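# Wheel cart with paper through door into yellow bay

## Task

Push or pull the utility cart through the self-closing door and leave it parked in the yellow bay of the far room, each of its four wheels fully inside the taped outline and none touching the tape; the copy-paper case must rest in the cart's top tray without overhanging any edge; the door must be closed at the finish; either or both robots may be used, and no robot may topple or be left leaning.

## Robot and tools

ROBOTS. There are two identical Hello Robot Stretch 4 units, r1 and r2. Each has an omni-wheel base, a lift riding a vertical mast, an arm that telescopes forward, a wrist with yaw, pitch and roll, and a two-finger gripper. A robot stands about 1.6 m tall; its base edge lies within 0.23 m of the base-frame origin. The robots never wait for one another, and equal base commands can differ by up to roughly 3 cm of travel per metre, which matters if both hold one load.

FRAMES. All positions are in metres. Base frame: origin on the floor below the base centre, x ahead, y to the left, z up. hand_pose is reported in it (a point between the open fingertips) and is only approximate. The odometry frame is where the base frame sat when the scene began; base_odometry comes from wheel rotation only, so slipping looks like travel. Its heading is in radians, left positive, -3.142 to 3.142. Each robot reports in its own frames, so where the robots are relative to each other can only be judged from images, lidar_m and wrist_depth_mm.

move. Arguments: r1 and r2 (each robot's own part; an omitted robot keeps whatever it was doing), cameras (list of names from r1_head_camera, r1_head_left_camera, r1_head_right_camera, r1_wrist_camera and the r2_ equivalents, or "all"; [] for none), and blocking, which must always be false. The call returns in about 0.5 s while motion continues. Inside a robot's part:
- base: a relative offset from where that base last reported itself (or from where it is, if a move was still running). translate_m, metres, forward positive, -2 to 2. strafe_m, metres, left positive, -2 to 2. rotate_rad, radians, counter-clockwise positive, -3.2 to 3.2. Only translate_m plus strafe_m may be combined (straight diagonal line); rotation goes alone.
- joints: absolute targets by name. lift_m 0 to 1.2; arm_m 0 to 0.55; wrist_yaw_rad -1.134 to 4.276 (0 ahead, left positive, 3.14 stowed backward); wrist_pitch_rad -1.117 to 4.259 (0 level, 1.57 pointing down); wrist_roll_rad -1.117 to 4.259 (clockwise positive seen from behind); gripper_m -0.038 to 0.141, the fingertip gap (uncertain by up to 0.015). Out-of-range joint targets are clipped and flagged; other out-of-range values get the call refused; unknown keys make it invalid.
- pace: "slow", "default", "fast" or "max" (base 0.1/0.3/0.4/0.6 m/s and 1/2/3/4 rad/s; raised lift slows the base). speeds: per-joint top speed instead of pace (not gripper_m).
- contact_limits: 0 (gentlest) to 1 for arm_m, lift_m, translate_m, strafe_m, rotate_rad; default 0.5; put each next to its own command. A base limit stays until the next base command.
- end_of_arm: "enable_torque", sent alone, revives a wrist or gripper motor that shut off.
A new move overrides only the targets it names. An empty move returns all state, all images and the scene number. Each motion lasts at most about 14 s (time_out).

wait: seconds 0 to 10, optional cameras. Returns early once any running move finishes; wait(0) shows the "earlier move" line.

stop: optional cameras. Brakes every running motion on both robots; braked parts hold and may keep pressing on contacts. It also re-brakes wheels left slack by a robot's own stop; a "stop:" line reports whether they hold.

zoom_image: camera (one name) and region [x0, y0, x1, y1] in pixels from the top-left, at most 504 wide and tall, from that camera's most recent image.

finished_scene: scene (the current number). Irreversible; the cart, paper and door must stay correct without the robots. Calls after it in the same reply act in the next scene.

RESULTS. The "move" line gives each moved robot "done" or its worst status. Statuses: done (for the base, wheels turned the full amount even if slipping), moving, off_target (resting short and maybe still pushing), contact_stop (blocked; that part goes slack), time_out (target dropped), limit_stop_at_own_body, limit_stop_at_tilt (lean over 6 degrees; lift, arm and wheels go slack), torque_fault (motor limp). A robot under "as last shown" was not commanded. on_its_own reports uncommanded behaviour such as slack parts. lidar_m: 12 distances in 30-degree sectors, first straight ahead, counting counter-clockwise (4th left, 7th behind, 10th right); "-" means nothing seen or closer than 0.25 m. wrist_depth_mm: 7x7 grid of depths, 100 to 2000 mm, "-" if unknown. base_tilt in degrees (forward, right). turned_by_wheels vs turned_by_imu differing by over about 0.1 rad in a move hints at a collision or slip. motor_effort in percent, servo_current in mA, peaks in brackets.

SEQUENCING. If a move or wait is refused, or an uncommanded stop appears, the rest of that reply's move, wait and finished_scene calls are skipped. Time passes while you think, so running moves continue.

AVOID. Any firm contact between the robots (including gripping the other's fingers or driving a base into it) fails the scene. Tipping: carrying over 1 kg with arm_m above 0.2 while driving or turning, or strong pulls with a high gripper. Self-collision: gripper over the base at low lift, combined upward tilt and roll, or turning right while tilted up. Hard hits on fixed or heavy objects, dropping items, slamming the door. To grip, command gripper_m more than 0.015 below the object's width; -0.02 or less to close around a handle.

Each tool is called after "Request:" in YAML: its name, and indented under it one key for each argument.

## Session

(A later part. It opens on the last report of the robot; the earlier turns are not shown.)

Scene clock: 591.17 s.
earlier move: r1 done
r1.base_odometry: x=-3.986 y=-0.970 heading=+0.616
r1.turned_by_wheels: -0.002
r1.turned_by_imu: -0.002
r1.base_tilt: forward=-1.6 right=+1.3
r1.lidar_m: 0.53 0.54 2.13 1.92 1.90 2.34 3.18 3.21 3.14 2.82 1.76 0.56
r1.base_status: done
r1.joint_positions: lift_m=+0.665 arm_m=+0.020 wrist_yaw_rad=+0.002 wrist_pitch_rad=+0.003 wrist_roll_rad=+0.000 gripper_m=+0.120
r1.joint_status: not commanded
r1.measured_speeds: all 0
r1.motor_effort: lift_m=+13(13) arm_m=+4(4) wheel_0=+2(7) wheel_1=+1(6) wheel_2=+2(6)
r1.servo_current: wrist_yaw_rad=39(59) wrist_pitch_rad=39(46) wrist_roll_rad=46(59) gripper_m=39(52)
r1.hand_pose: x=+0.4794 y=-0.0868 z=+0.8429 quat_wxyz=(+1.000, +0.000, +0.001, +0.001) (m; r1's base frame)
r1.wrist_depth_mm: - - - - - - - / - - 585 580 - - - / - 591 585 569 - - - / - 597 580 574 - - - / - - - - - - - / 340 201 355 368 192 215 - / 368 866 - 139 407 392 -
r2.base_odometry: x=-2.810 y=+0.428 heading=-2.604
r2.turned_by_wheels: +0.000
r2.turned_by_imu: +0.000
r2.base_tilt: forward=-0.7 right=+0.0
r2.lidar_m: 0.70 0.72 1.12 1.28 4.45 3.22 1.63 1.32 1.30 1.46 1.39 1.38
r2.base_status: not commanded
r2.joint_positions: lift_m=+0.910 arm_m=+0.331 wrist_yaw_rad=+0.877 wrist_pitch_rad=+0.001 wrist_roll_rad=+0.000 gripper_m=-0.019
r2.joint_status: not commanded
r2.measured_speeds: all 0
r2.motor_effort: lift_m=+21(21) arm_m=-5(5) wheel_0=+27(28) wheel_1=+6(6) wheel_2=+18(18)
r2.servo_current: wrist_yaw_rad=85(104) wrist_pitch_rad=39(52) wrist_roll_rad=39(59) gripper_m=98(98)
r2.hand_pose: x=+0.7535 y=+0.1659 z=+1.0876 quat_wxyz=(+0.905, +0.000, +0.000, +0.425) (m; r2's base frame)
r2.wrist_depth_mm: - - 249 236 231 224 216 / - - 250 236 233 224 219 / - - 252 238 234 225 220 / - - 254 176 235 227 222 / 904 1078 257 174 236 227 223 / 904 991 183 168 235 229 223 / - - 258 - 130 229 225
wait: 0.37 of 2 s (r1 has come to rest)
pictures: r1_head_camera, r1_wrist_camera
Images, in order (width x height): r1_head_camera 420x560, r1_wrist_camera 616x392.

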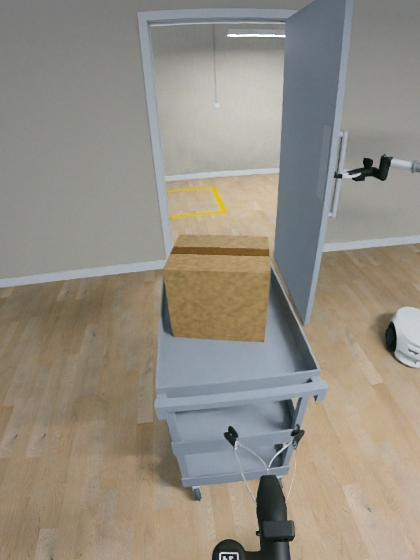

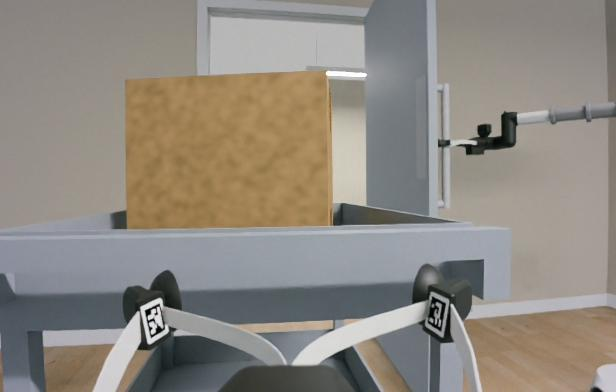

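Request:
move:
  blocking: false
  r1: {"base":{"strafe_m":0.03},"pace":"slow"}

Request:
wait:
  seconds: 2

Request:
move:
  blocking: false
  r1: {"base":{"translate_m":0.6},"pace":"slow","contact_limits":{"translate_m":0.8}}

Request:
wait:
  seconds: 8
  cameras: ["r1_head_camera","r1_wrist_camera"]

Scene clock: 604.57 s.
move: r1 moving
r1.base_odometry: x=-3.994 y=-0.958 heading=+0.616
r1.turned_by_wheels: +0.000
r1.turned_by_imu: +0.000
r1.base_tilt: forward=-1.6 right=+1.2
r1.lidar_m: 0.52 0.55 2.08 1.88 1.91 2.36 3.17 3.22 3.15 2.83 1.79 0.59
r1.base_status: strafe_m moving
r1.joint_positions: lift_m=+0.665 arm_m=+0.020 wrist_yaw_rad=+0.002 wrist_pitch_rad=+0.003 wrist_roll_rad=+0.000 gripper_m=+0.120
r1.joint_status: not commanded
r1.measured_speeds: translate_m=+0.000 strafe_m=+0.056 rotate_rad=-0.003 lift_m=+0.000 arm_m=+0.000 wrist_yaw_rad=+0.000 wrist_pitch_rad=+0.000 wrist_roll_rad=+0.000
r1.motor_effort: lift_m=+13(13) arm_m=+4(4) wheel_0=-7(8) wheel_1=+7(7) wheel_2=+0(2)
r1.servo_current: wrist_yaw_rad=52(59) wrist_pitch_rad=39(46) wrist_roll_rad=39(65) gripper_m=46(46)
r1.hand_pose: x=+0.4794 y=-0.0868 z=+0.8429 quat_wxyz=(+1.000, +0.000, +0.001, +0.001) (m; r1's base frame)
r1.wrist_depth_mm: - - - - - - - / - - 585 574 - - - / - - 580 569 - - - / - 621 585 574 - - - / - - - - - - - / 338 200 353 368 192 327 - / 347 917 - 139 - 402 -
r2: as last shown
r2.lidar_m: 0.69 0.75 1.13 1.26 4.45 3.20 1.62 1.32 1.30 1.48 1.40 1.39
r2.motor_effort: lift_m=+21(21) arm_m=-5(5) wheel_0=+27(27) wheel_1=+6(6) wheel_2=+18(18)
r2.servo_current: wrist_yaw_rad=91(111) wrist_pitch_rad=39(46) wrist_roll_rad=46(52) gripper_m=91(98)
r2.wrist_depth_mm: - - 249 235 231 224 216 / - - 250 236 233 225 219 / - - 252 238 234 227 220 / - - 254 175 236 228 222 / 878 1078 256 174 236 229 223 / 904 960 183 168 235 230 224 / - - 260 - 131 229 224
pictures: none

Scene clock: 605.37 s.
earlier move: r1 done
r1.base_odometry: x=-4.003 y=-0.945 heading=+0.616
r1.turned_by_wheels: +0.000
r1.turned_by_imu: +0.000
r1.base_tilt: forward=-1.6 right=+1.3
r1.lidar_m: 0.51 0.53 2.08 1.88 1.88 2.33 3.18 3.22 3.13 2.87 1.80 0.58
r1.base_status: done
r1.joint_positions: lift_m=+0.665 arm_m=+0.020 wrist_yaw_rad=+0.002 wrist_pitch_rad=+0.003 wrist_roll_rad=+0.000 gripper_m=+0.120
r1.joint_status: not commanded
r1.measured_speeds: all 0
r1.motor_effort: lift_m=+13(13) arm_m=+4(4) wheel_0=-4(8) wheel_1=+2(7) wheel_2=+0(2)
r1.servo_current: wrist_yaw_rad=65(72) wrist_pitch_rad=39(52) wrist_roll_rad=52(72) gripper_m=39(46)
r1.hand_pose: x=+0.4794 y=-0.0868 z=+0.8429 quat_wxyz=(+1.000, +0.000, +0.001, +0.001) (m; r1's base frame)
r1.wrist_depth_mm: - - - - - - - / - - 580 569 - - - / - - 580 569 - - - / - - 580 574 - - - / 366 - - - - - - / 336 200 351 364 191 214 - / 359 1808 - 139 1499 413 -
r2.base_odometry: x=-2.810 y=+0.428 heading=-2.604
r2.turned_by_wheels: +0.000
r2.turned_by_imu: +0.000
r2.base_tilt: forward=-0.7 right=+0.0
r2.lidar_m: 0.68 0.77 1.11 1.26 4.47 3.21 1.64 1.32 1.30 1.45 1.41 1.38
r2.base_status: not commanded
r2.joint_positions: lift_m=+0.910 arm_m=+0.331 wrist_yaw_rad=+0.877 wrist_pitch_rad=+0.001 wrist_roll_rad=+0.000 gripper_m=-0.019
r2.joint_status: not commanded
r2.measured_speeds: all 0
r2.motor_effort: lift_m=+21(21) arm_m=-5(5) wheel_0=+27(27) wheel_1=+6(7) wheel_2=+18(18)
r2.servo_current: wrist_yaw_rad=104(111) wrist_pitch_rad=33(46) wrist_roll_rad=52(59) gripper_m=91(98)
r2.hand_pose: x=+0.7535 y=+0.1659 z=+1.0876 quat_wxyz=(+0.905, +0.000, +0.000, +0.425) (m; r2's base frame)
r2.wrist_depth_mm: - - 251 236 231 224 217 / - - 251 237 233 224 218 / - - 253 238 234 226 221 / - - 254 175 235 228 222 / 891 1078 256 174 237 228 223 / 904 976 183 168 235 229 224 / - - 259 - 130 229 225
wait: 0.80 of 2 s (r1 has come to rest)
pictures: none

Scene clock: 605.87 s.
move: r1 moving
r1.base_odometry: x=-3.993 y=-0.938 heading=+0.616
r1.turned_by_wheels: +0.000
r1.turned_by_imu: +0.000
r1.base_tilt: forward=-1.6 right=+1.2
r1.lidar_m: 0.51 0.51 2.09 1.86 1.88 2.32 3.19 3.22 3.16 2.86 1.75 0.58
r1.base_status: translate_m moving
r1.joint_positions: lift_m=+0.665 arm_m=+0.020 wrist_yaw_rad=+0.002 wrist_pitch_rad=+0.003 wrist_roll_rad=+0.000 gripper_m=+0.120
r1.joint_status: not commanded
r1.measured_speeds: translate_m=+0.049 strafe_m=+0.000 rotate_rad=+0.000 lift_m=+0.000 arm_m=+0.000 wrist_yaw_rad=+0.000 wrist_pitch_rad=+0.000 wrist_roll_rad=+0.000
r1.motor_effort: lift_m=+13(13) arm_m=+4(4) wheel_0=+4(6) wheel_1=+3(5) wheel_2=-4(7)
r1.servo_current: wrist_yaw_rad=39(59) wrist_pitch_rad=46(46) wrist_roll_rad=33(59) gripper_m=39(46)
r1.contact_limits: translate_m 0.8
r1.hand_pose: x=+0.4794 y=-0.0868 z=+0.8429 quat_wxyz=(+1.000, +0.000, +0.001, +0.001) (m; r1's base frame)
r1.wrist_depth_mm: - - - - - - - / - - 569 564 - - - / - - 569 564 - - - / - 585 574 559 - - - / - 569 - - - - - / 325 201 186 353 192 214 - / 338 1808 - 139 1499 382 -
r2: as last shown
r2.lidar_m: 0.69 0.74 1.12 1.28 4.46 3.22 1.63 1.32 1.31 1.46 1.40 1.37
r2.motor_effort: lift_m=+21(21) arm_m=-5(5) wheel_0=+27(27) wheel_1=+6(6) wheel_2=+17(18)
r2.servo_current: wrist_yaw_rad=104(117) wrist_pitch_rad=39(46) wrist_roll_rad=59(59) gripper_m=91(98)
r2.wrist_depth_mm: - - 249 236 232 223 217 / - - 252 236 231 224 219 / - - 252 239 235 226 220 / - - 254 175 236 227 221 / 891 1078 255 174 237 229 223 / 904 976 183 169 236 229 223 / - - 259 - 130 229 225
pictures: none

Scene clock: 612.67 s.
earlier move: r1 done
r1.base_odometry: x=-3.513 y=-0.598 heading=+0.616
r1.turned_by_wheels: +0.000
r1.turned_by_imu: -0.001
r1.base_tilt: forward=-1.6 right=+1.3
r1.lidar_m: 0.48 0.46 2.17 1.95 2.00 2.44 3.78 3.80 3.03 2.75 1.36 1.27
r1.base_status: done
r1.joint_positions: lift_m=+0.665 arm_m=+0.020 wrist_yaw_rad=+0.000 wrist_pitch_rad=+0.003 wrist_roll_rad=+0.000 gripper_m=+0.120
r1.joint_status: not commanded
r1.measured_speeds: all 0
r1.motor_effort: lift_m=+13(13) arm_m=+4(4) wheel_0=+2(9) wheel_1=+3(8) wheel_2=-3(15)
r1.servo_current: wrist_yaw_rad=59(78) wrist_pitch_rad=46(52) wrist_roll_rad=39(78) gripper_m=46(52)
r1.contact_limits: translate_m 0.8
r1.hand_pose: x=+0.4793 y=-0.0874 z=+0.8429 quat_wxyz=(+1.000, +0.000, +0.001, +0.000) (m; r1's base frame)
r1.wrist_depth_mm: - - - - - - - / 512 504 500 - - 946 - / 517 504 496 - - 946 - / 512 504 492 - - - - / - - - - - - - / - 196 - - 191 - - / 287 167 - 140 - - 1863
r2.base_odometry: x=-2.810 y=+0.428 heading=-2.604
r2.turned_by_wheels: +0.000
r2.turned_by_imu: +0.001
r2.base_tilt: forward=-0.6 right=+0.0
r2.lidar_m: 0.70 0.74 1.20 1.39 4.46 3.21 1.62 1.31 1.29 1.43 1.41 1.35
r2.base_status: not commanded
r2.joint_positions: lift_m=+0.910 arm_m=+0.331 wrist_yaw_rad=+0.877 wrist_pitch_rad=+0.001 wrist_roll_rad=+0.000 gripper_m=-0.019
r2.joint_status: not commanded
r2.measured_speeds: all 0
r2.motor_effort: lift_m=+21(21) arm_m=-5(5) wheel_0=+27(28) wheel_1=+6(7) wheel_2=+18(18)
r2.servo_current: wrist_yaw_rad=104(117) wrist_pitch_rad=46(46) wrist_roll_rad=52(59) gripper_m=91(98)
r2.hand_pose: x=+0.7535 y=+0.1659 z=+1.0876 quat_wxyz=(+0.905, +0.000, +0.000, +0.425) (m; r2's base frame)
r2.wrist_depth_mm: - - 250 236 232 223 217 / - - 251 237 233 224 218 / - - 253 238 234 227 220 / - - 254 175 235 227 221 / - - 256 175 236 228 223 / - 904 183 168 235 229 223 / - - 258 - 130 229 225
wait: 6.80 of 8 s (r1 has come to rest)
pictures: r1_head_camera, r1_wrist_camera
Images, in order (width x height): r1_head_camera 420x560, r1_wrist_camera 616x392.

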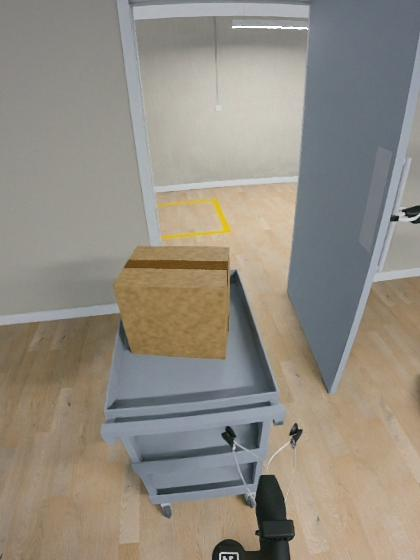

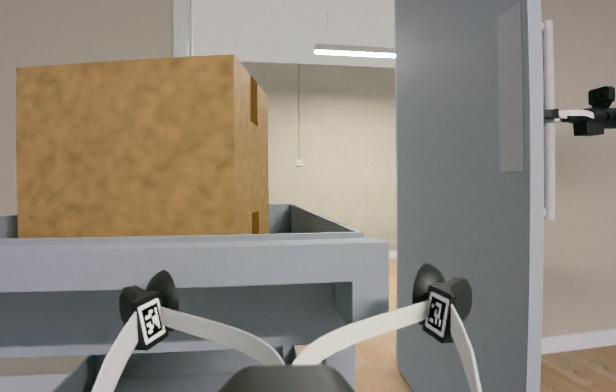

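Request:
move:
  blocking: false
  r1: {"base":{"translate_m":-0.08},"pace":"slow"}

Request:
wait:
  seconds: 3

Request:
move:
  blocking: false
  r1: {"base":{"strafe_m":0.21},"pace":"slow"}

Request:
wait:
  seconds: 4

Request:
move:
  blocking: false
  r1: {"base":{"rotate_rad":-0.18},"pace":"slow"}

Request:
wait:
  seconds: 2
  cameras: ["r1_head_camera","r1_wrist_camera"]

Scene clock: 631.90 s.
move: r1 moving
r1.base_odometry: x=-3.523 y=-0.606 heading=+0.616
r1.turned_by_wheels: +0.000
r1.turned_by_imu: +0.000
r1.base_tilt: forward=-1.6 right=+1.3
r1.lidar_m: 0.48 0.49 2.19 1.96 1.98 2.44 3.78 3.82 3.07 2.75 1.36 1.28
r1.base_status: translate_m moving
r1.joint_positions: lift_m=+0.665 arm_m=+0.020 wrist_yaw_rad=+0.000 wrist_pitch_rad=+0.003 wrist_roll_rad=+0.000 gripper_m=+0.120
r1.joint_status: not commanded
r1.measured_speeds: translate_m=-0.048 strafe_m=+0.000 rotate_rad=+0.002 lift_m=+0.000 arm_m=+0.000 wrist_yaw_rad=+0.000 wrist_pitch_rad=+0.000 wrist_roll_rad=+0.000
r1.motor_effort: lift_m=+13(13) arm_m=+4(4) wheel_0=-5(7) wheel_1=-3(5) wheel_2=+5(6)
r1.servo_current: wrist_yaw_rad=46(65) wrist_pitch_rad=39(52) wrist_roll_rad=46(59) gripper_m=39(46)
r1.hand_pose: x=+0.4793 y=-0.0874 z=+0.8429 quat_wxyz=(+1.000, +0.000, +0.001, +0.000) (m; r1's base frame)
r1.wrist_depth_mm: - - - - - 946 - / 525 517 508 - - 946 - / 525 517 508 - - 960 1025 / 530 517 512 - - - - / - 512 - - - - - / - 200 - 322 191 - - / - 161 - 143 - - 1863
r2: as last shown
r2.turned_by_imu: +0.000
r2.lidar_m: 0.69 0.72 1.21 1.39 4.46 3.20 1.60 1.33 1.31 1.45 1.41 1.37
r2.motor_effort: lift_m=+21(21) arm_m=-5(5) wheel_0=+27(27) wheel_1=+6(6) wheel_2=+18(18)
r2.servo_current: wrist_yaw_rad=104(104) wrist_pitch_rad=39(46) wrist_roll_rad=46(52) gripper_m=91(98)
r2.wrist_depth_mm: - - 250 236 231 224 218 / - - 252 236 232 224 219 / - - 252 238 235 226 220 / - - 254 175 235 227 221 / - - 256 174 236 229 223 / - 891 183 168 236 230 224 / - - 259 - 130 229 224
pictures: none

Scene clock: 633.47 s.
earlier move: r1 done
r1.base_odometry: x=-3.579 y=-0.645 heading=+0.616
r1.turned_by_wheels: +0.000
r1.turned_by_imu: +0.000
r1.base_tilt: forward=-1.6 right=+1.3
r1.lidar_m: 0.53 0.55 2.17 1.95 1.98 2.38 3.71 3.74 3.08 2.76 1.42 1.34
r1.base_status: done
r1.joint_positions: lift_m=+0.665 arm_m=+0.020 wrist_yaw_rad=+0.000 wrist_pitch_rad=+0.003 wrist_roll_rad=+0.000 gripper_m=+0.120
r1.joint_status: not commanded
r1.measured_speeds: all 0
r1.motor_effort: lift_m=+13(13) arm_m=+4(4) wheel_0=-5(7) wheel_1=-3(7) wheel_2=+3(7)
r1.servo_current: wrist_yaw_rad=52(65) wrist_pitch_rad=39(52) wrist_roll_rad=39(65) gripper_m=46(52)
r1.hand_pose: x=+0.4793 y=-0.0874 z=+0.8429 quat_wxyz=(+1.000, +0.000, +0.001, +0.000) (m; r1's base frame)
r1.wrist_depth_mm: - - - - - 946 - / 597 585 574 - - 976 - / 597 591 580 - - 960 - / 591 585 580 - - - - / - - - - - - - / 359 202 375 394 192 202 - / - 140 - 144 - - -
r2.base_odometry: x=-2.810 y=+0.428 heading=-2.604
r2.turned_by_wheels: +0.000
r2.turned_by_imu: +0.000
r2.base_tilt: forward=-0.7 right=+0.0
r2.lidar_m: 0.71 0.75 1.21 1.42 4.45 3.21 1.63 1.33 1.30 1.44 1.39 1.38
r2.base_status: not commanded
r2.joint_positions: lift_m=+0.910 arm_m=+0.331 wrist_yaw_rad=+0.877 wrist_pitch_rad=+0.001 wrist_roll_rad=+0.000 gripper_m=-0.019
r2.joint_status: not commanded
r2.measured_speeds: all 0
r2.motor_effort: lift_m=+21(21) arm_m=-5(5) wheel_0=+27(27) wheel_1=+6(6) wheel_2=+18(18)
r2.servo_current: wrist_yaw_rad=98(111) wrist_pitch_rad=39(46) wrist_roll_rad=59(65) gripper_m=91(98)
r2.hand_pose: x=+0.7535 y=+0.1659 z=+1.0876 quat_wxyz=(+0.905, +0.000, +0.000, +0.425) (m; r2's base frame)
r2.wrist_depth_mm: - - 249 236 231 224 217 / - - 251 236 233 224 219 / - - 252 238 235 227 220 / - - 254 175 236 228 222 / - - 255 174 236 228 223 / - 917 183 168 235 229 224 / - - 259 - 130 229 224
wait: 1.57 of 3 s (r1 has come to rest)
pictures: none

Scene clock: 633.97 s.
move: r1 moving
r1.base_odometry: x=-3.587 y=-0.633 heading=+0.616
r1.turned_by_wheels: +0.000
r1.turned_by_imu: +0.000
r1.base_tilt: forward=-1.6 right=+1.3
r1.lidar_m: 0.52 0.56 2.17 1.92 1.97 2.41 3.69 3.75 3.07 2.79 1.40 1.35
r1.base_status: strafe_m moving
r1.joint_positions: lift_m=+0.665 arm_m=+0.020 wrist_yaw_rad=+0.000 wrist_pitch_rad=+0.003 wrist_roll_rad=+0.000 gripper_m=+0.120
r1.joint_status: not commanded
r1.measured_speeds: translate_m=+0.000 strafe_m=+0.056 rotate_rad=-0.002 lift_m=+0.000 arm_m=+0.000 wrist_yaw_rad=+0.000 wrist_pitch_rad=+0.000 wrist_roll_rad=+0.000
r1.motor_effort: lift_m=+13(13) arm_m=+4(4) wheel_0=-8(9) wheel_1=+5(6) wheel_2=-1(3)
r1.servo_current: wrist_yaw_rad=33(59) wrist_pitch_rad=46(52) wrist_roll_rad=59(59) gripper_m=33(52)
r1.hand_pose: x=+0.4793 y=-0.0874 z=+0.8429 quat_wxyz=(+1.000, +0.000, +0.001, +0.000) (m; r1's base frame)
r1.wrist_depth_mm: - - - - - 976 - / - 591 580 - - 976 - / 597 585 574 - - 976 - / 597 591 580 - - - - / - - - - - - - / 353 201 375 394 191 202 - / - 140 - 143 - - -
r2: as last shown
r2.lidar_m: 0.70 0.74 1.20 1.43 4.47 3.22 1.62 1.32 1.31 1.46 1.39 1.38
r2.motor_effort: lift_m=+21(21) arm_m=-6(6) wheel_0=+27(27) wheel_1=+6(6) wheel_2=+18(18)
r2.servo_current: wrist_yaw_rad=85(104) wrist_pitch_rad=39(46) wrist_roll_rad=46(52) gripper_m=91(98)
r2.wrist_depth_mm: - - 249 235 231 223 217 / - - 251 237 234 224 218 / - - 252 238 234 226 220 / - - 253 175 235 228 221 / - - 256 174 237 229 223 / - 904 183 168 235 229 224 / - - 259 - 130 229 224
pictures: none

Scene clock: 636.70 s.
earlier move: r1 done
r1.base_odometry: x=-3.700 y=-0.473 heading=+0.616
r1.turned_by_wheels: +0.000
r1.turned_by_imu: +0.001
r1.base_tilt: forward=-1.5 right=+1.3
r1.lidar_m: 0.52 2.07 1.94 1.74 1.74 2.20 3.73 3.77 3.24 2.97 1.58 0.58
r1.base_status: done
r1.joint_positions: lift_m=+0.665 arm_m=+0.020 wrist_yaw_rad=+0.000 wrist_pitch_rad=+0.003 wrist_roll_rad=+0.000 gripper_m=+0.120
r1.joint_status: not commanded
r1.measured_speeds: all 0
r1.motor_effort: lift_m=+13(13) arm_m=+4(4) wheel_0=-4(10) wheel_1=+3(7) wheel_2=+0(3)
r1.servo_current: wrist_yaw_rad=59(72) wrist_pitch_rad=46(52) wrist_roll_rad=52(72) gripper_m=39(52)
r1.hand_pose: x=+0.4793 y=-0.0874 z=+0.8429 quat_wxyz=(+1.000, +0.000, +0.001, +0.000) (m; r1's base frame)
r1.wrist_depth_mm: - - - - - - 1008 / - - 591 585 - - 1078 / - - 585 574 - - 1060 / - - 591 580 574 - - / - 410 - - - - - / 279 214 349 359 192 387 - / - 186 866 139 1921 424 -
r2.base_odometry: x=-2.810 y=+0.428 heading=-2.604
r2.turned_by_wheels: +0.000
r2.turned_by_imu: +0.000
r2.base_tilt: forward=-0.7 right=+0.0
r2.lidar_m: 0.69 0.74 1.22 1.60 4.46 3.20 1.64 1.32 1.31 1.47 1.40 1.38
r2.base_status: not commanded
r2.joint_positions: lift_m=+0.910 arm_m=+0.331 wrist_yaw_rad=+0.877 wrist_pitch_rad=+0.001 wrist_roll_rad=+0.000 gripper_m=-0.019
r2.joint_status: not commanded
r2.measured_speeds: all 0
r2.on_its_own: wrist_yaw_rad is at rest, and its servo_current (111 mA) is outside its rest range (0 to 104 mA)
r2.motor_effort: lift_m=+21(21) arm_m=-5(6) wheel_0=+27(27) wheel_1=+6(7) wheel_2=+17(18)
r2.servo_current: wrist_yaw_rad=111(111) wrist_pitch_rad=39(46) wrist_roll_rad=46(59) gripper_m=91(98)
r2.hand_pose: x=+0.7535 y=+0.1659 z=+1.0876 quat_wxyz=(+0.905, +0.000, +0.000, +0.425) (m; r2's base frame)
r2.wrist_depth_mm: - - 249 236 231 224 217 / - - 251 237 232 224 218 / - - 252 238 234 225 220 / - - 255 175 236 228 222 / 1308 - 256 174 237 228 222 / - 904 183 168 234 229 223 / - - 258 - 130 229 224
wait: 2.73 of 4 s (r1 has come to rest)
pictures: none

Scene clock: 637.20 s.
move: r1 moving
r1.base_odometry: x=-3.700 y=-0.473 heading=+0.496
r1.turned_by_wheels: -0.120
r1.turned_by_imu: -0.121
r1.base_tilt: forward=-1.6 right=+1.2
r1.lidar_m: 0.48 0.52 2.08 1.74 1.74 2.01 3.55 3.73 3.48 2.99 1.57 0.62
r1.base_status: rotate_rad moving
r1.joint_positions: lift_m=+0.665 arm_m=+0.020 wrist_yaw_rad=+0.000 wrist_pitch_rad=+0.003 wrist_roll_rad=+0.000 gripper_m=+0.120
r1.joint_status: not commanded
r1.measured_speeds: translate_m=-0.002 strafe_m=+0.002 rotate_rad=-0.364 lift_m=+0.000 arm_m=+0.000 wrist_yaw_rad=+0.000 wrist_pitch_rad=+0.000 wrist_roll_rad=+0.000
r1.motor_effort: lift_m=+13(13) arm_m=+4(4) wheel_0=+5(9) wheel_1=+5(6) wheel_2=+2(6)
r1.servo_current: wrist_yaw_rad=52(59) wrist_pitch_rad=39(46) wrist_roll_rad=52(78) gripper_m=46(46)
r1.hand_pose: x=+0.4793 y=-0.0874 z=+0.8429 quat_wxyz=(+1.000, +0.000, +0.001, +0.000) (m; r1's base frame)
r1.wrist_depth_mm: - - - - - - - / - 580 585 - - 1078 - / - 585 591 585 - 1098 - / - 585 597 585 - - - / - - - - - - - / 325 202 362 389 193 198 - / 334 162 - 144 - 427 -
r2.base_odometry: x=-2.810 y=+0.428 heading=-2.604
r2.turned_by_wheels: +0.000
r2.turned_by_imu: +0.000
r2.base_tilt: forward=-0.7 right=+0.0
r2.lidar_m: 0.71 0.74 1.18 1.62 4.45 3.23 1.62 1.30 1.30 1.43 1.40 1.38
r2.base_status: not commanded
r2.joint_positions: lift_m=+0.910 arm_m=+0.331 wrist_yaw_rad=+0.877 wrist_pitch_rad=+0.001 wrist_roll_rad=+0.000 gripper_m=-0.019
r2.joint_status: not commanded
r2.measured_speeds: all 0
r2.motor_effort: lift_m=+21(21) arm_m=-5(5) wheel_0=+27(28) wheel_1=+6(6) wheel_2=+18(18)
r2.servo_current: wrist_yaw_rad=98(104) wrist_pitch_rad=39(39) wrist_roll_rad=46(52) gripper_m=91(98)
r2.hand_pose: x=+0.7535 y=+0.1659 z=+1.0876 quat_wxyz=(+0.905, +0.000, +0.000, +0.425) (m; r2's base frame)
r2.wrist_depth_mm: - - 249 236 232 223 217 / - - 251 237 234 224 219 / - - 251 237 235 227 220 / - - 254 175 236 227 221 / 1336 - 255 174 236 228 223 / - 904 183 168 235 229 224 / - - 259 - 130 229 225
pictures: none

Scene clock: 637.83 s.
earlier move: r1 done
r1.base_odometry: x=-3.700 y=-0.473 heading=+0.436
r1.turned_by_wheels: -0.059
r1.turned_by_imu: -0.060
r1.base_tilt: forward=-1.6 right=+1.2
r1.lidar_m: 0.52 0.51 2.15 1.76 1.74 1.97 3.20 3.72 3.64 3.00 1.58 0.63
r1.base_status: done
r1.joint_positions: lift_m=+0.665 arm_m=+0.020 wrist_yaw_rad=+0.000 wrist_pitch_rad=+0.003 wrist_roll_rad=+0.000 gripper_m=+0.120
r1.joint_status: not commanded
r1.measured_speeds: all 0
r1.motor_effort: lift_m=+13(13) arm_m=+4(4) wheel_0=+5(9) wheel_1=+2(6) wheel_2=+1(6)
r1.servo_current: wrist_yaw_rad=65(65) wrist_pitch_rad=46(52) wrist_roll_rad=65(78) gripper_m=39(46)
r1.hand_pose: x=+0.4793 y=-0.0874 z=+0.8429 quat_wxyz=(+1.000, +0.000, +0.001, +0.000) (m; r1's base frame)
r1.wrist_depth_mm: - - - - - - - / - 569 597 - - 1205 - / 564 569 585 - - 1205 - / 564 569 585 - - - - / - - - - - - - / 336 201 382 991 198 - - / - 141 - 143 - 1808 -
r2.base_odometry: x=-2.810 y=+0.428 heading=-2.604
r2.turned_by_wheels: +0.000
r2.turned_by_imu: +0.000
r2.base_tilt: forward=-0.7 right=+0.0
r2.lidar_m: 0.71 0.73 1.20 1.63 4.46 3.20 1.60 1.32 1.31 1.46 1.40 1.35
r2.base_status: not commanded
r2.joint_positions: lift_m=+0.910 arm_m=+0.331 wrist_yaw_rad=+0.877 wrist_pitch_rad=+0.001 wrist_roll_rad=+0.000 gripper_m=-0.019
r2.joint_status: not commanded
r2.measured_speeds: all 0
r2.motor_effort: lift_m=+21(21) arm_m=-5(5) wheel_0=+27(28) wheel_1=+6(6) wheel_2=+17(18)
r2.servo_current: wrist_yaw_rad=91(104) wrist_pitch_rad=46(46) wrist_roll_rad=39(52) gripper_m=91(98)
r2.hand_pose: x=+0.7535 y=+0.1659 z=+1.0876 quat_wxyz=(+0.905, +0.000, +0.000, +0.425) (m; r2's base frame)
r2.wrist_depth_mm: - - 250 236 231 224 218 / - - 251 236 233 224 218 / - - 253 239 235 227 220 / - - 254 175 235 228 221 / 1336 - 255 174 236 228 224 / - 946 183 168 235 229 224 / - - 259 - 130 229 225
wait: 0.63 of 2 s (r1 has come to rest)
pictures: r1_head_camera, r1_wrist_camera
Images, in order (width x height): r1_head_camera 420x560, r1_wrist_camera 616x392.

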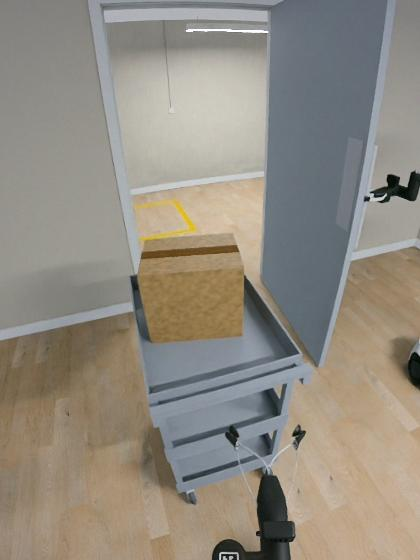

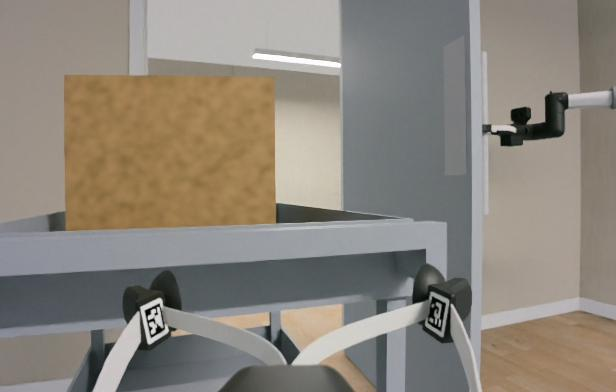

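Request:
move:
  blocking: false
  r1: {"base":{"strafe_m":0.12},"pace":"slow"}

Request:
wait:
  seconds: 4

Request:
move:
  blocking: false
  r1: {"base":{"translate_m":0.35},"pace":"slow","contact_limits":{"translate_m":0.8}}

Request:
wait:
  seconds: 8
  cameras: ["r1_head_camera","r1_wrist_camera"]

Scene clock: 647.87 s.
move: r1 moving
r1.base_odometry: x=-3.706 y=-0.460 heading=+0.436
r1.turned_by_wheels: +0.000
r1.turned_by_imu: +0.000
r1.base_tilt: forward=-1.6 right=+1.2
r1.lidar_m: 0.53 0.51 2.12 1.73 1.74 1.93 3.18 3.75 3.66 3.01 1.58 0.62
r1.base_status: strafe_m moving
r1.joint_positions: lift_m=+0.665 arm_m=+0.020 wrist_yaw_rad=+0.000 wrist_pitch_rad=+0.003 wrist_roll_rad=+0.000 gripper_m=+0.120
r1.joint_status: not commanded
r1.measured_speeds: translate_m=+0.000 strafe_m=+0.057 rotate_rad=+0.000 lift_m=+0.000 arm_m=+0.000 wrist_yaw_rad=+0.000 wrist_pitch_rad=+0.000 wrist_roll_rad=+0.000
r1.motor_effort: lift_m=+13(13) arm_m=+4(4) wheel_0=-6(7) wheel_1=+6(7) wheel_2=-1(1)
r1.servo_current: wrist_yaw_rad=46(65) wrist_pitch_rad=39(46) wrist_roll_rad=39(65) gripper_m=46(46)
r1.hand_pose: x=+0.4793 y=-0.0874 z=+0.8429 quat_wxyz=(+1.000, +0.000, +0.001, +0.000) (m; r1's base frame)
r1.wrist_depth_mm: - - - - - - - / - 574 591 - - - - / - 569 580 - - 1138 - / - 580 585 - - - - / - - - - - - - / 330 201 375 991 211 - - / - 141 - 143 - 1808 -
r2: as last shown
r2.lidar_m: 0.70 0.75 1.21 1.65 4.44 3.22 1.62 1.33 1.31 1.45 1.38 1.38
r2.motor_effort: lift_m=+21(21) arm_m=-5(5) wheel_0=+27(27) wheel_1=+6(6) wheel_2=+18(18)
r2.servo_current: wrist_yaw_rad=104(111) wrist_pitch_rad=39(46) wrist_roll_rad=39(65) gripper_m=91(98)
r2.wrist_depth_mm: - - 250 235 231 224 217 / - - 251 236 233 224 218 / - - 252 238 234 226 220 / - - 255 175 236 228 221 / 1397 - 255 174 236 227 223 / - 904 182 168 236 229 224 / - - 259 - 130 229 224
pictures: none

Scene clock: 649.73 s.
earlier move: r1 done
r1.base_odometry: x=-3.750 y=-0.365 heading=+0.436
r1.turned_by_wheels: +0.000
r1.turned_by_imu: +0.000
r1.base_tilt: forward=-1.6 right=+1.3
r1.lidar_m: 0.50 2.02 1.98 1.66 1.63 1.82 2.96 3.75 3.78 3.12 1.68 0.58
r1.base_status: done
r1.joint_positions: lift_m=+0.665 arm_m=+0.020 wrist_yaw_rad=+0.000 wrist_pitch_rad=+0.003 wrist_roll_rad=+0.000 gripper_m=+0.120
r1.joint_status: not commanded
r1.measured_speeds: all 0
r1.motor_effort: lift_m=+13(13) arm_m=+4(4) wheel_0=-3(8) wheel_1=+1(8) wheel_2=+0(1)
r1.servo_current: wrist_yaw_rad=59(72) wrist_pitch_rad=46(46) wrist_roll_rad=46(65) gripper_m=39(46)
r1.hand_pose: x=+0.4793 y=-0.0874 z=+0.8429 quat_wxyz=(+1.000, +0.000, +0.001, +0.000) (m; r1's base frame)
r1.wrist_depth_mm: - - - - - - - / - 569 580 597 - 1138 - / - 564 574 591 - 1138 - / - 564 580 591 - - - / - - - - - - - / - 202 347 370 198 201 - / - 314 - 139 - 455 -
r2.base_odometry: x=-2.810 y=+0.428 heading=-2.604
r2.turned_by_wheels: +0.000
r2.turned_by_imu: +0.000
r2.base_tilt: forward=-0.7 right=+0.0
r2.lidar_m: 0.70 0.73 1.22 1.78 4.45 3.21 1.63 1.32 1.30 1.46 1.40 1.38
r2.base_status: not commanded
r2.joint_positions: lift_m=+0.910 arm_m=+0.331 wrist_yaw_rad=+0.877 wrist_pitch_rad=+0.001 wrist_roll_rad=+0.000 gripper_m=-0.019
r2.joint_status: not commanded
r2.measured_speeds: all 0
r2.motor_effort: lift_m=+21(21) arm_m=-5(5) wheel_0=+27(27) wheel_1=+6(6) wheel_2=+18(18)
r2.servo_current: wrist_yaw_rad=91(117) wrist_pitch_rad=39(46) wrist_roll_rad=52(65) gripper_m=85(98)
r2.hand_pose: x=+0.7535 y=+0.1659 z=+1.0876 quat_wxyz=(+0.905, +0.000, +0.000, +0.425) (m; r2's base frame)
r2.wrist_depth_mm: - - 249 236 232 224 217 / - - 251 237 232 224 218 / - - 252 238 234 226 220 / - - 255 175 235 227 222 / 1430 - 256 174 236 228 224 / - 904 183 168 235 229 223 / - - 259 - 130 229 224
wait: 1.87 of 4 s (r1 has come to rest)
pictures: none

Scene clock: 650.23 s.
move: r1 moving
r1.base_odometry: x=-3.739 y=-0.359 heading=+0.436
r1.turned_by_wheels: +0.000
r1.turned_by_imu: +0.000
r1.base_tilt: forward=-1.6 right=+1.3
r1.lidar_m: 0.51 1.99 2.01 1.65 1.62 1.82 3.00 3.77 3.72 3.12 1.67 0.57
r1.base_status: translate_m moving
r1.joint_positions: lift_m=+0.665 arm_m=+0.020 wrist_yaw_rad=+0.000 wrist_pitch_rad=+0.003 wrist_roll_rad=+0.000 gripper_m=+0.120
r1.joint_status: not commanded
r1.measured_speeds: translate_m=+0.048 strafe_m=+0.000 rotate_rad=+0.000 lift_m=+0.000 arm_m=+0.000 wrist_yaw_rad=+0.000 wrist_pitch_rad=+0.000 wrist_roll_rad=+0.000
r1.motor_effort: lift_m=+13(13) arm_m=+4(4) wheel_0=+4(7) wheel_1=+4(5) wheel_2=-5(7)
r1.servo_current: wrist_yaw_rad=46(72) wrist_pitch_rad=39(46) wrist_roll_rad=52(65) gripper_m=39(52)
r1.contact_limits: translate_m 0.8
r1.hand_pose: x=+0.4793 y=-0.0874 z=+0.8429 quat_wxyz=(+1.000, +0.000, +0.001, +0.000) (m; r1's base frame)
r1.wrist_depth_mm: - - - - - - - / - 554 569 580 - 1182 - / - 549 564 580 - 1138 - / - 554 564 580 - - - / - - - - - - - / 241 201 180 362 194 202 - / - 301 - 139 - 442 -
r2: as last shown
r2.lidar_m: 0.70 0.75 1.19 1.78 4.47 3.23 1.64 1.32 1.30 1.46 1.40 1.38
r2.servo_current: wrist_yaw_rad=98(111) wrist_pitch_rad=39(52) wrist_roll_rad=46(52) gripper_m=91(91)
r2.wrist_depth_mm: - - 250 236 232 223 217 / - - 251 237 233 224 219 / - - 253 238 234 227 220 / - - 255 175 235 228 222 / 1397 - 255 175 237 228 223 / - 917 182 168 235 229 224 / - - 259 - 130 229 225
pictures: none

Scene clock: 654.53 s.
earlier move: r1 done
r1.base_odometry: x=-3.433 y=-0.217 heading=+0.436
r1.turned_by_wheels: +0.000
r1.turned_by_imu: +0.000
r1.base_tilt: forward=-1.6 right=+1.3
r1.lidar_m: 0.45 0.45 1.89 1.77 1.76 1.98 3.22 4.08 3.61 3.01 1.47 0.53
r1.base_status: done
r1.joint_positions: lift_m=+0.665 arm_m=+0.020 wrist_yaw_rad=+0.000 wrist_pitch_rad=+0.003 wrist_roll_rad=+0.000 gripper_m=+0.120
r1.joint_status: not commanded
r1.measured_speeds: all 0
r1.motor_effort: lift_m=+13(13) arm_m=+4(4) wheel_0=+2(8) wheel_1=+3(10) wheel_2=-1(15)
r1.servo_current: wrist_yaw_rad=39(72) wrist_pitch_rad=46(52) wrist_roll_rad=52(72) gripper_m=46(52)
r1.contact_limits: translate_m 0.8
r1.hand_pose: x=+0.4792 y=-0.0875 z=+0.8427 quat_wxyz=(+1.000, +0.000, +0.002, +0.000) (m; r1's base frame)
r1.wrist_depth_mm: - - - - - - 831 / 484 500 512 - - - 831 / 480 496 521 - - - 842 / 484 504 517 - - - - / 480 - - - - - - / - 194 180 340 191 - - / 271 162 - 144 389 - -
r2.base_odometry: x=-2.810 y=+0.428 heading=-2.604
r2.turned_by_wheels: +0.000
r2.turned_by_imu: +0.001
r2.base_tilt: forward=-0.7 right=+0.0
r2.lidar_m: 0.70 0.75 1.34 3.82 4.45 3.22 1.64 1.31 1.30 1.48 1.40 1.37
r2.base_status: not commanded
r2.joint_positions: lift_m=+0.910 arm_m=+0.331 wrist_yaw_rad=+0.877 wrist_pitch_rad=+0.001 wrist_roll_rad=+0.000 gripper_m=-0.019
r2.joint_status: not commanded
r2.measured_speeds: all 0
r2.motor_effort: lift_m=+21(21) arm_m=-5(6) wheel_0=+27(27) wheel_1=+6(6) wheel_2=+18(18)
r2.servo_current: wrist_yaw_rad=98(111) wrist_pitch_rad=39(52) wrist_roll_rad=46(59) gripper_m=98(104)
r2.hand_pose: x=+0.7535 y=+0.1659 z=+1.0876 quat_wxyz=(+0.905, +0.000, +0.000, +0.425) (m; r2's base frame)
r2.wrist_depth_mm: - - 251 236 231 223 217 / - - 251 236 233 224 219 / - - 251 238 234 226 220 / - - 254 175 234 227 222 / - - 256 174 236 228 223 / - - 183 167 233 229 224 / - - 259 - 131 229 224
wait: 4.30 of 8 s (r1 has come to rest)
pictures: r1_head_camera, r1_wrist_camera
Images, in order (width x height): r1_head_camera 420x560, r1_wrist_camera 616x392.

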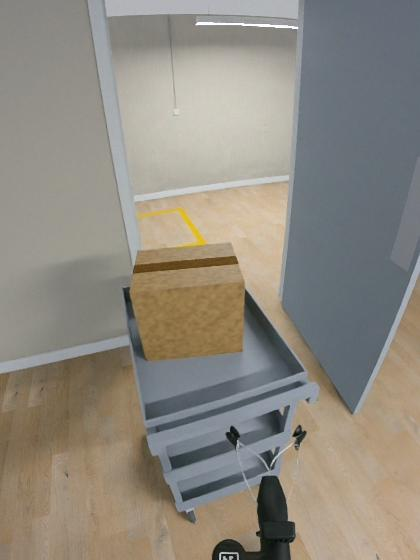

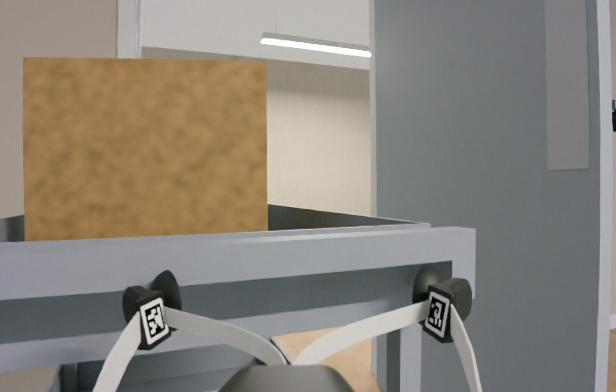

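Request:
move:
  blocking: false
  r1: {"base":{"translate_m":-0.06},"pace":"slow"}

Request:
wait:
  seconds: 3

Request:
move:
  blocking: false
  r1: {"base":{"strafe_m":0.19},"pace":"slow"}

Request:
wait:
  seconds: 4

Request:
move:
  blocking: false
  r1: {"base":{"translate_m":0.22},"pace":"slow","contact_limits":{"translate_m":0.8}}

Request:
wait:
  seconds: 8
  cameras: ["r1_head_camera","r1_wrist_camera"]

Scene clock: 664.93 s.
move: r1 moving
r1.base_odometry: x=-3.445 y=-0.222 heading=+0.436
r1.turned_by_wheels: +0.000
r1.turned_by_imu: -0.001
r1.base_tilt: forward=-1.6 right=+1.3
r1.lidar_m: 0.46 0.46 1.91 1.75 1.72 1.96 3.21 4.09 3.65 2.99 1.47 0.56
r1.base_status: translate_m moving
r1.joint_positions: lift_m=+0.665 arm_m=+0.020 wrist_yaw_rad=+0.000 wrist_pitch_rad=+0.003 wrist_roll_rad=+0.000 gripper_m=+0.120
r1.joint_status: not commanded
r1.measured_speeds: translate_m=-0.048 strafe_m=+0.000 rotate_rad=+0.001 lift_m=+0.000 arm_m=+0.000 wrist_yaw_rad=+0.000 wrist_pitch_rad=+0.000 wrist_roll_rad=+0.000
r1.motor_effort: lift_m=+13(13) arm_m=+4(4) wheel_0=-3(6) wheel_1=-6(6) wheel_2=+6(7)
r1.servo_current: wrist_yaw_rad=39(65) wrist_pitch_rad=33(52) wrist_roll_rad=52(59) gripper_m=46(52)
r1.hand_pose: x=+0.4792 y=-0.0875 z=+0.8427 quat_wxyz=(+1.000, +0.000, +0.002, +0.000) (m; r1's base frame)
r1.wrist_depth_mm: - - - - - - 831 / 496 504 525 - - - 842 / 492 512 525 - - - 842 / 500 517 525 - 1921 - - / - 508 - - - - - / - 198 180 355 193 - - / 285 161 - 144 397 - -
r2: as last shown
r2.turned_by_imu: +0.000
r2.lidar_m: 0.73 0.75 1.32 3.83 4.45 3.21 1.63 1.29 1.29 1.43 1.39 1.36
r2.motor_effort: lift_m=+21(21) arm_m=-5(5) wheel_0=+27(27) wheel_1=+7(7) wheel_2=+18(18)
r2.servo_current: wrist_yaw_rad=91(117) wrist_pitch_rad=46(46) wrist_roll_rad=33(52) gripper_m=91(98)
r2.wrist_depth_mm: - - 249 236 231 224 217 / - - 251 237 232 225 219 / - - 253 237 234 226 220 / - - 254 175 236 227 221 / - - 256 174 236 229 224 / - - 182 168 235 229 224 / - - 260 - 131 228 224
pictures: none

Scene clock: 666.27 s.
earlier move: r1 done
r1.base_odometry: x=-3.488 y=-0.242 heading=+0.436
r1.turned_by_wheels: +0.000
r1.turned_by_imu: +0.000
r1.base_tilt: forward=-1.6 right=+1.3
r1.lidar_m: 0.48 0.50 1.94 1.73 1.73 1.92 3.20 4.01 3.66 3.02 1.50 0.64
r1.base_status: done
r1.joint_positions: lift_m=+0.665 arm_m=+0.020 wrist_yaw_rad=+0.000 wrist_pitch_rad=+0.003 wrist_roll_rad=+0.000 gripper_m=+0.120
r1.joint_status: not commanded
r1.measured_speeds: all 0
r1.motor_effort: lift_m=+13(13) arm_m=+4(4) wheel_0=-3(6) wheel_1=-3(6) wheel_2=+1(7)
r1.servo_current: wrist_yaw_rad=39(65) wrist_pitch_rad=46(52) wrist_roll_rad=52(59) gripper_m=39(52)
r1.hand_pose: x=+0.4792 y=-0.0875 z=+0.8427 quat_wxyz=(+1.000, +0.000, +0.002, +0.000) (m; r1's base frame)
r1.wrist_depth_mm: - - - - - - 878 / 544 554 580 - - - 878 / 544 549 574 - - - 878 / 549 559 580 - 1921 - - / - - - - - - - / 319 201 364 976 212 - - / - 161 - 144 - - -
r2.base_odometry: x=-2.810 y=+0.428 heading=-2.604
r2.turned_by_wheels: +0.000
r2.turned_by_imu: +0.000
r2.base_tilt: forward=-0.7 right=+0.0
r2.lidar_m: 0.71 0.72 1.36 3.81 4.46 3.21 1.63 1.32 1.29 1.45 1.39 1.36
r2.base_status: not commanded
r2.joint_positions: lift_m=+0.910 arm_m=+0.331 wrist_yaw_rad=+0.877 wrist_pitch_rad=+0.001 wrist_roll_rad=+0.000 gripper_m=-0.019
r2.joint_status: not commanded
r2.measured_speeds: all 0
r2.motor_effort: lift_m=+21(21) arm_m=-5(5) wheel_0=+27(27) wheel_1=+6(7) wheel_2=+18(18)
r2.servo_current: wrist_yaw_rad=98(117) wrist_pitch_rad=46(52) wrist_roll_rad=33(59) gripper_m=85(98)
r2.hand_pose: x=+0.7535 y=+0.1659 z=+1.0876 quat_wxyz=(+0.905, +0.000, +0.000, +0.425) (m; r2's base frame)
r2.wrist_depth_mm: - - 249 236 231 223 217 / - - 251 236 233 224 219 / - - 252 238 234 226 220 / - - 254 175 236 228 221 / - - 257 174 236 228 223 / - - 183 168 234 229 224 / - - 259 - 130 229 224
wait: 1.33 of 3 s (r1 has come to rest)
pictures: none

Scene clock: 666.77 s.
move: r1 moving
r1.base_odometry: x=-3.494 y=-0.229 heading=+0.436
r1.turned_by_wheels: +0.000
r1.turned_by_imu: +0.000
r1.base_tilt: forward=-1.6 right=+1.3
r1.lidar_m: 0.51 0.50 1.94 1.72 1.70 1.95 3.16 4.05 3.69 3.04 1.50 0.62
r1.base_status: strafe_m moving
r1.joint_positions: lift_m=+0.665 arm_m=+0.020 wrist_yaw_rad=+0.000 wrist_pitch_rad=+0.003 wrist_roll_rad=+0.000 gripper_m=+0.120
r1.joint_status: not commanded
r1.measured_speeds: translate_m=+0.000 strafe_m=+0.057 rotate_rad=-0.002 lift_m=+0.000 arm_m=+0.000 wrist_yaw_rad=+0.000 wrist_pitch_rad=+0.000 wrist_roll_rad=+0.000
r1.motor_effort: lift_m=+13(13) arm_m=+4(4) wheel_0=-7(8) wheel_1=+7(7) wheel_2=+0(1)
r1.servo_current: wrist_yaw_rad=59(59) wrist_pitch_rad=46(46) wrist_roll_rad=52(52) gripper_m=39(46)
r1.hand_pose: x=+0.4792 y=-0.0875 z=+0.8427 quat_wxyz=(+1.000, +0.000, +0.002, +0.000) (m; r1's base frame)
r1.wrist_depth_mm: - - - - - - 866 / - 559 569 - - - 866 / 539 559 574 - - - 866 / 544 554 574 - - - - / - 544 - - - - - / 314 200 359 410 210 - - / - 162 - 144 - - -
r2: as last shown
r2.lidar_m: 0.71 0.72 1.38 3.79 4.44 3.20 1.63 1.31 1.30 1.46 1.38 1.36
r2.motor_effort: lift_m=+21(21) arm_m=-5(5) wheel_0=+27(28) wheel_1=+6(6) wheel_2=+18(18)
r2.servo_current: wrist_yaw_rad=98(104) wrist_pitch_rad=39(46) wrist_roll_rad=59(59) gripper_m=91(91)
r2.wrist_depth_mm: - - 250 236 231 223 217 / - - 250 237 233 224 218 / - - 252 238 234 226 221 / - - 254 175 235 228 222 / - - 256 174 236 229 224 / - - 183 168 235 229 224 / - - 259 - 130 229 224
pictures: none

Scene clock: 669.30 s.
earlier move: r1 done
r1.base_odometry: x=-3.568 y=-0.070 heading=+0.436
r1.turned_by_wheels: +0.000
r1.turned_by_imu: +0.001
r1.base_tilt: forward=-1.6 right=+1.2
r1.lidar_m: 0.52 1.68 1.89 1.56 1.56 1.72 2.82 4.11 3.85 3.19 1.64 0.56
r1.base_status: done
r1.joint_positions: lift_m=+0.665 arm_m=+0.020 wrist_yaw_rad=+0.000 wrist_pitch_rad=+0.003 wrist_roll_rad=+0.000 gripper_m=+0.120
r1.joint_status: not commanded
r1.measured_speeds: all 0
r1.motor_effort: lift_m=+13(13) arm_m=+4(4) wheel_0=-5(10) wheel_1=+3(7) wheel_2=-2(2)
r1.servo_current: wrist_yaw_rad=52(65) wrist_pitch_rad=46(52) wrist_roll_rad=46(65) gripper_m=46(52)
r1.hand_pose: x=+0.4792 y=-0.0875 z=+0.8427 quat_wxyz=(+1.000, +0.000, +0.002, +0.000) (m; r1's base frame)
r1.wrist_depth_mm: - - - - - - - / - - 554 574 591 - - / - - 554 569 591 - - / - - 554 574 585 - - / - - 549 - - - - / - 193 193 336 195 418 452 / - 294 306 140 - - -
r2.base_odometry: x=-2.810 y=+0.428 heading=-2.604
r2.turned_by_wheels: +0.000
r2.turned_by_imu: +0.000
r2.base_tilt: forward=-0.7 right=+0.0
r2.lidar_m: 0.69 0.73 1.54 3.81 4.45 3.21 1.61 1.32 1.28 1.46 1.39 1.37
r2.base_status: not commanded
r2.joint_positions: lift_m=+0.910 arm_m=+0.331 wrist_yaw_rad=+0.877 wrist_pitch_rad=+0.001 wrist_roll_rad=+0.000 gripper_m=-0.019
r2.joint_status: not commanded
r2.measured_speeds: all 0
r2.motor_effort: lift_m=+21(21) arm_m=-5(6) wheel_0=+27(28) wheel_1=+6(7) wheel_2=+18(18)
r2.servo_current: wrist_yaw_rad=104(104) wrist_pitch_rad=46(46) wrist_roll_rad=39(59) gripper_m=98(104)
r2.hand_pose: x=+0.7535 y=+0.1659 z=+1.0876 quat_wxyz=(+0.905, +0.000, +0.000, +0.425) (m; r2's base frame)
r2.wrist_depth_mm: - - 250 236 232 223 218 / - - 251 237 233 224 220 / - - 253 237 233 227 220 / - - 255 175 234 227 222 / - - 256 174 237 229 223 / - - 183 168 235 229 224 / - - 260 - 131 229 224
wait: 2.53 of 4 s (r1 has come to rest)
pictures: none

Scene clock: 669.80 s.
move: r1 moving
r1.base_odometry: x=-3.557 y=-0.065 heading=+0.436
r1.turned_by_wheels: +0.000
r1.turned_by_imu: +0.000
r1.base_tilt: forward=-1.6 right=+1.3
r1.lidar_m: 0.50 1.65 1.89 1.55 1.56 1.77 2.83 4.10 3.85 3.17 1.63 0.55
r1.base_status: translate_m moving
r1.joint_positions: lift_m=+0.665 arm_m=+0.020 wrist_yaw_rad=-0.001 wrist_pitch_rad=+0.003 wrist_roll_rad=+0.000 gripper_m=+0.120
r1.joint_status: not commanded
r1.measured_speeds: translate_m=+0.049 strafe_m=+0.000 rotate_rad=+0.001 lift_m=+0.000 arm_m=+0.000 wrist_yaw_rad=+0.000 wrist_pitch_rad=+0.000 wrist_roll_rad=+0.000
r1.motor_effort: lift_m=+13(13) arm_m=+4(4) wheel_0=+7(7) wheel_1=+4(6) wheel_2=-10(11)
r1.servo_current: wrist_yaw_rad=52(65) wrist_pitch_rad=46(52) wrist_roll_rad=46(59) gripper_m=46(46)
r1.contact_limits: translate_m 0.8
r1.hand_pose: x=+0.4792 y=-0.0876 z=+0.8427 quat_wxyz=(+1.000, +0.000, +0.002, +0.000) (m; r1's base frame)
r1.wrist_depth_mm: - - - - - - - / - - 554 574 1618 - - / - - 554 574 591 - - / - - 559 574 585 - - / - - - - - - - / - 192 190 338 192 421 - / - 181 - 139 - - -
r2: as last shown
r2.lidar_m: 0.73 0.74 1.53 3.79 4.44 3.20 1.63 1.31 1.28 1.47 1.38 1.35
r2.motor_effort: lift_m=+21(21) arm_m=-5(5) wheel_0=+27(27) wheel_1=+6(6) wheel_2=+18(18)
r2.servo_current: wrist_yaw_rad=98(111) wrist_pitch_rad=46(46) wrist_roll_rad=46(59) gripper_m=91(104)
r2.wrist_depth_mm: - - 249 235 231 224 217 / - - 252 236 232 224 219 / - - 253 239 234 225 221 / - - 254 175 235 228 222 / - - 255 174 237 228 224 / - - 182 169 235 229 223 / - - 260 - 130 229 225
pictures: none

Scene clock: 672.77 s.
earlier move: r1 done
r1.base_odometry: x=-3.369 y=+0.023 heading=+0.436
r1.turned_by_wheels: +0.000
r1.turned_by_imu: +0.000
r1.base_tilt: forward=-1.6 right=+1.3
r1.lidar_m: 0.48 0.91 1.67 1.64 1.63 1.84 2.98 4.29 3.78 3.12 1.21 0.58
r1.base_status: done
r1.joint_positions: lift_m=+0.665 arm_m=+0.020 wrist_yaw_rad=-0.001 wrist_pitch_rad=+0.003 wrist_roll_rad=+0.000 gripper_m=+0.120
r1.joint_status: not commanded
r1.measured_speeds: all 0
r1.motor_effort: lift_m=+13(13) arm_m=+4(4) wheel_0=+5(9) wheel_1=+2(8) wheel_2=-5(12)
r1.servo_current: wrist_yaw_rad=39(72) wrist_pitch_rad=39(52) wrist_roll_rad=46(65) gripper_m=39(52)
r1.contact_limits: translate_m 0.8
r1.hand_pose: x=+0.4792 y=-0.0876 z=+0.8427 quat_wxyz=(+1.000, +0.000, +0.002, +0.000) (m; r1's base frame)
r1.wrist_depth_mm: - - - - - - - / - 525 539 564 - - - / - 521 535 559 - - - / - 517 539 559 - - - / - - - - - - - / 211 192 184 342 192 198 - / 268 179 - 140 1921 - -
r2.base_odometry: x=-2.810 y=+0.428 heading=-2.604
r2.turned_by_wheels: +0.000
r2.turned_by_imu: +0.000
r2.base_tilt: forward=-0.6 right=+0.0
r2.lidar_m: 0.71 0.74 1.57 3.80 4.46 3.21 1.63 1.31 1.30 1.44 1.38 1.36
r2.base_status: not commanded
r2.joint_positions: lift_m=+0.910 arm_m=+0.331 wrist_yaw_rad=+0.877 wrist_pitch_rad=+0.001 wrist_roll_rad=+0.000 gripper_m=-0.019
r2.joint_status: not commanded
r2.measured_speeds: all 0
r2.motor_effort: lift_m=+21(21) arm_m=-5(5) wheel_0=+27(27) wheel_1=+6(7) wheel_2=+18(18)
r2.servo_current: wrist_yaw_rad=98(117) wrist_pitch_rad=39(46) wrist_roll_rad=46(65) gripper_m=91(104)
r2.hand_pose: x=+0.7535 y=+0.1659 z=+1.0876 quat_wxyz=(+0.905, +0.000, +0.000, +0.425) (m; r2's base frame)
r2.wrist_depth_mm: - - 249 236 231 224 216 / - - 250 237 232 224 219 / - - 252 238 234 226 220 / - - 254 175 235 228 220 / - - 256 174 236 228 224 / - - 183 168 234 229 223 / - - 259 - 130 229 224
wait: 2.97 of 8 s (r1 has come to rest)
pictures: r1_head_camera, r1_wrist_camera
Images, in order (width x height): r1_head_camera 420x560, r1_wrist_camera 616x392.

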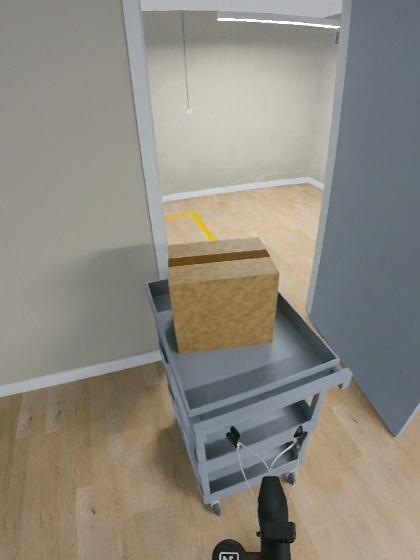

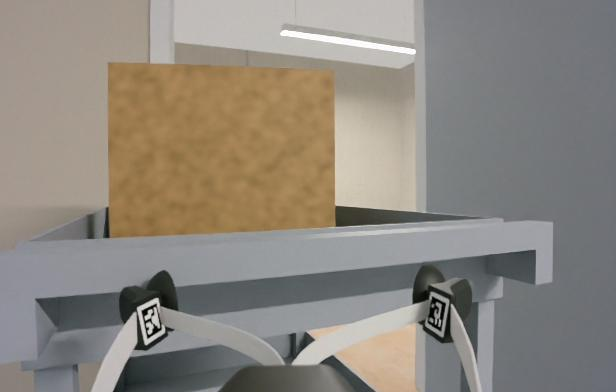

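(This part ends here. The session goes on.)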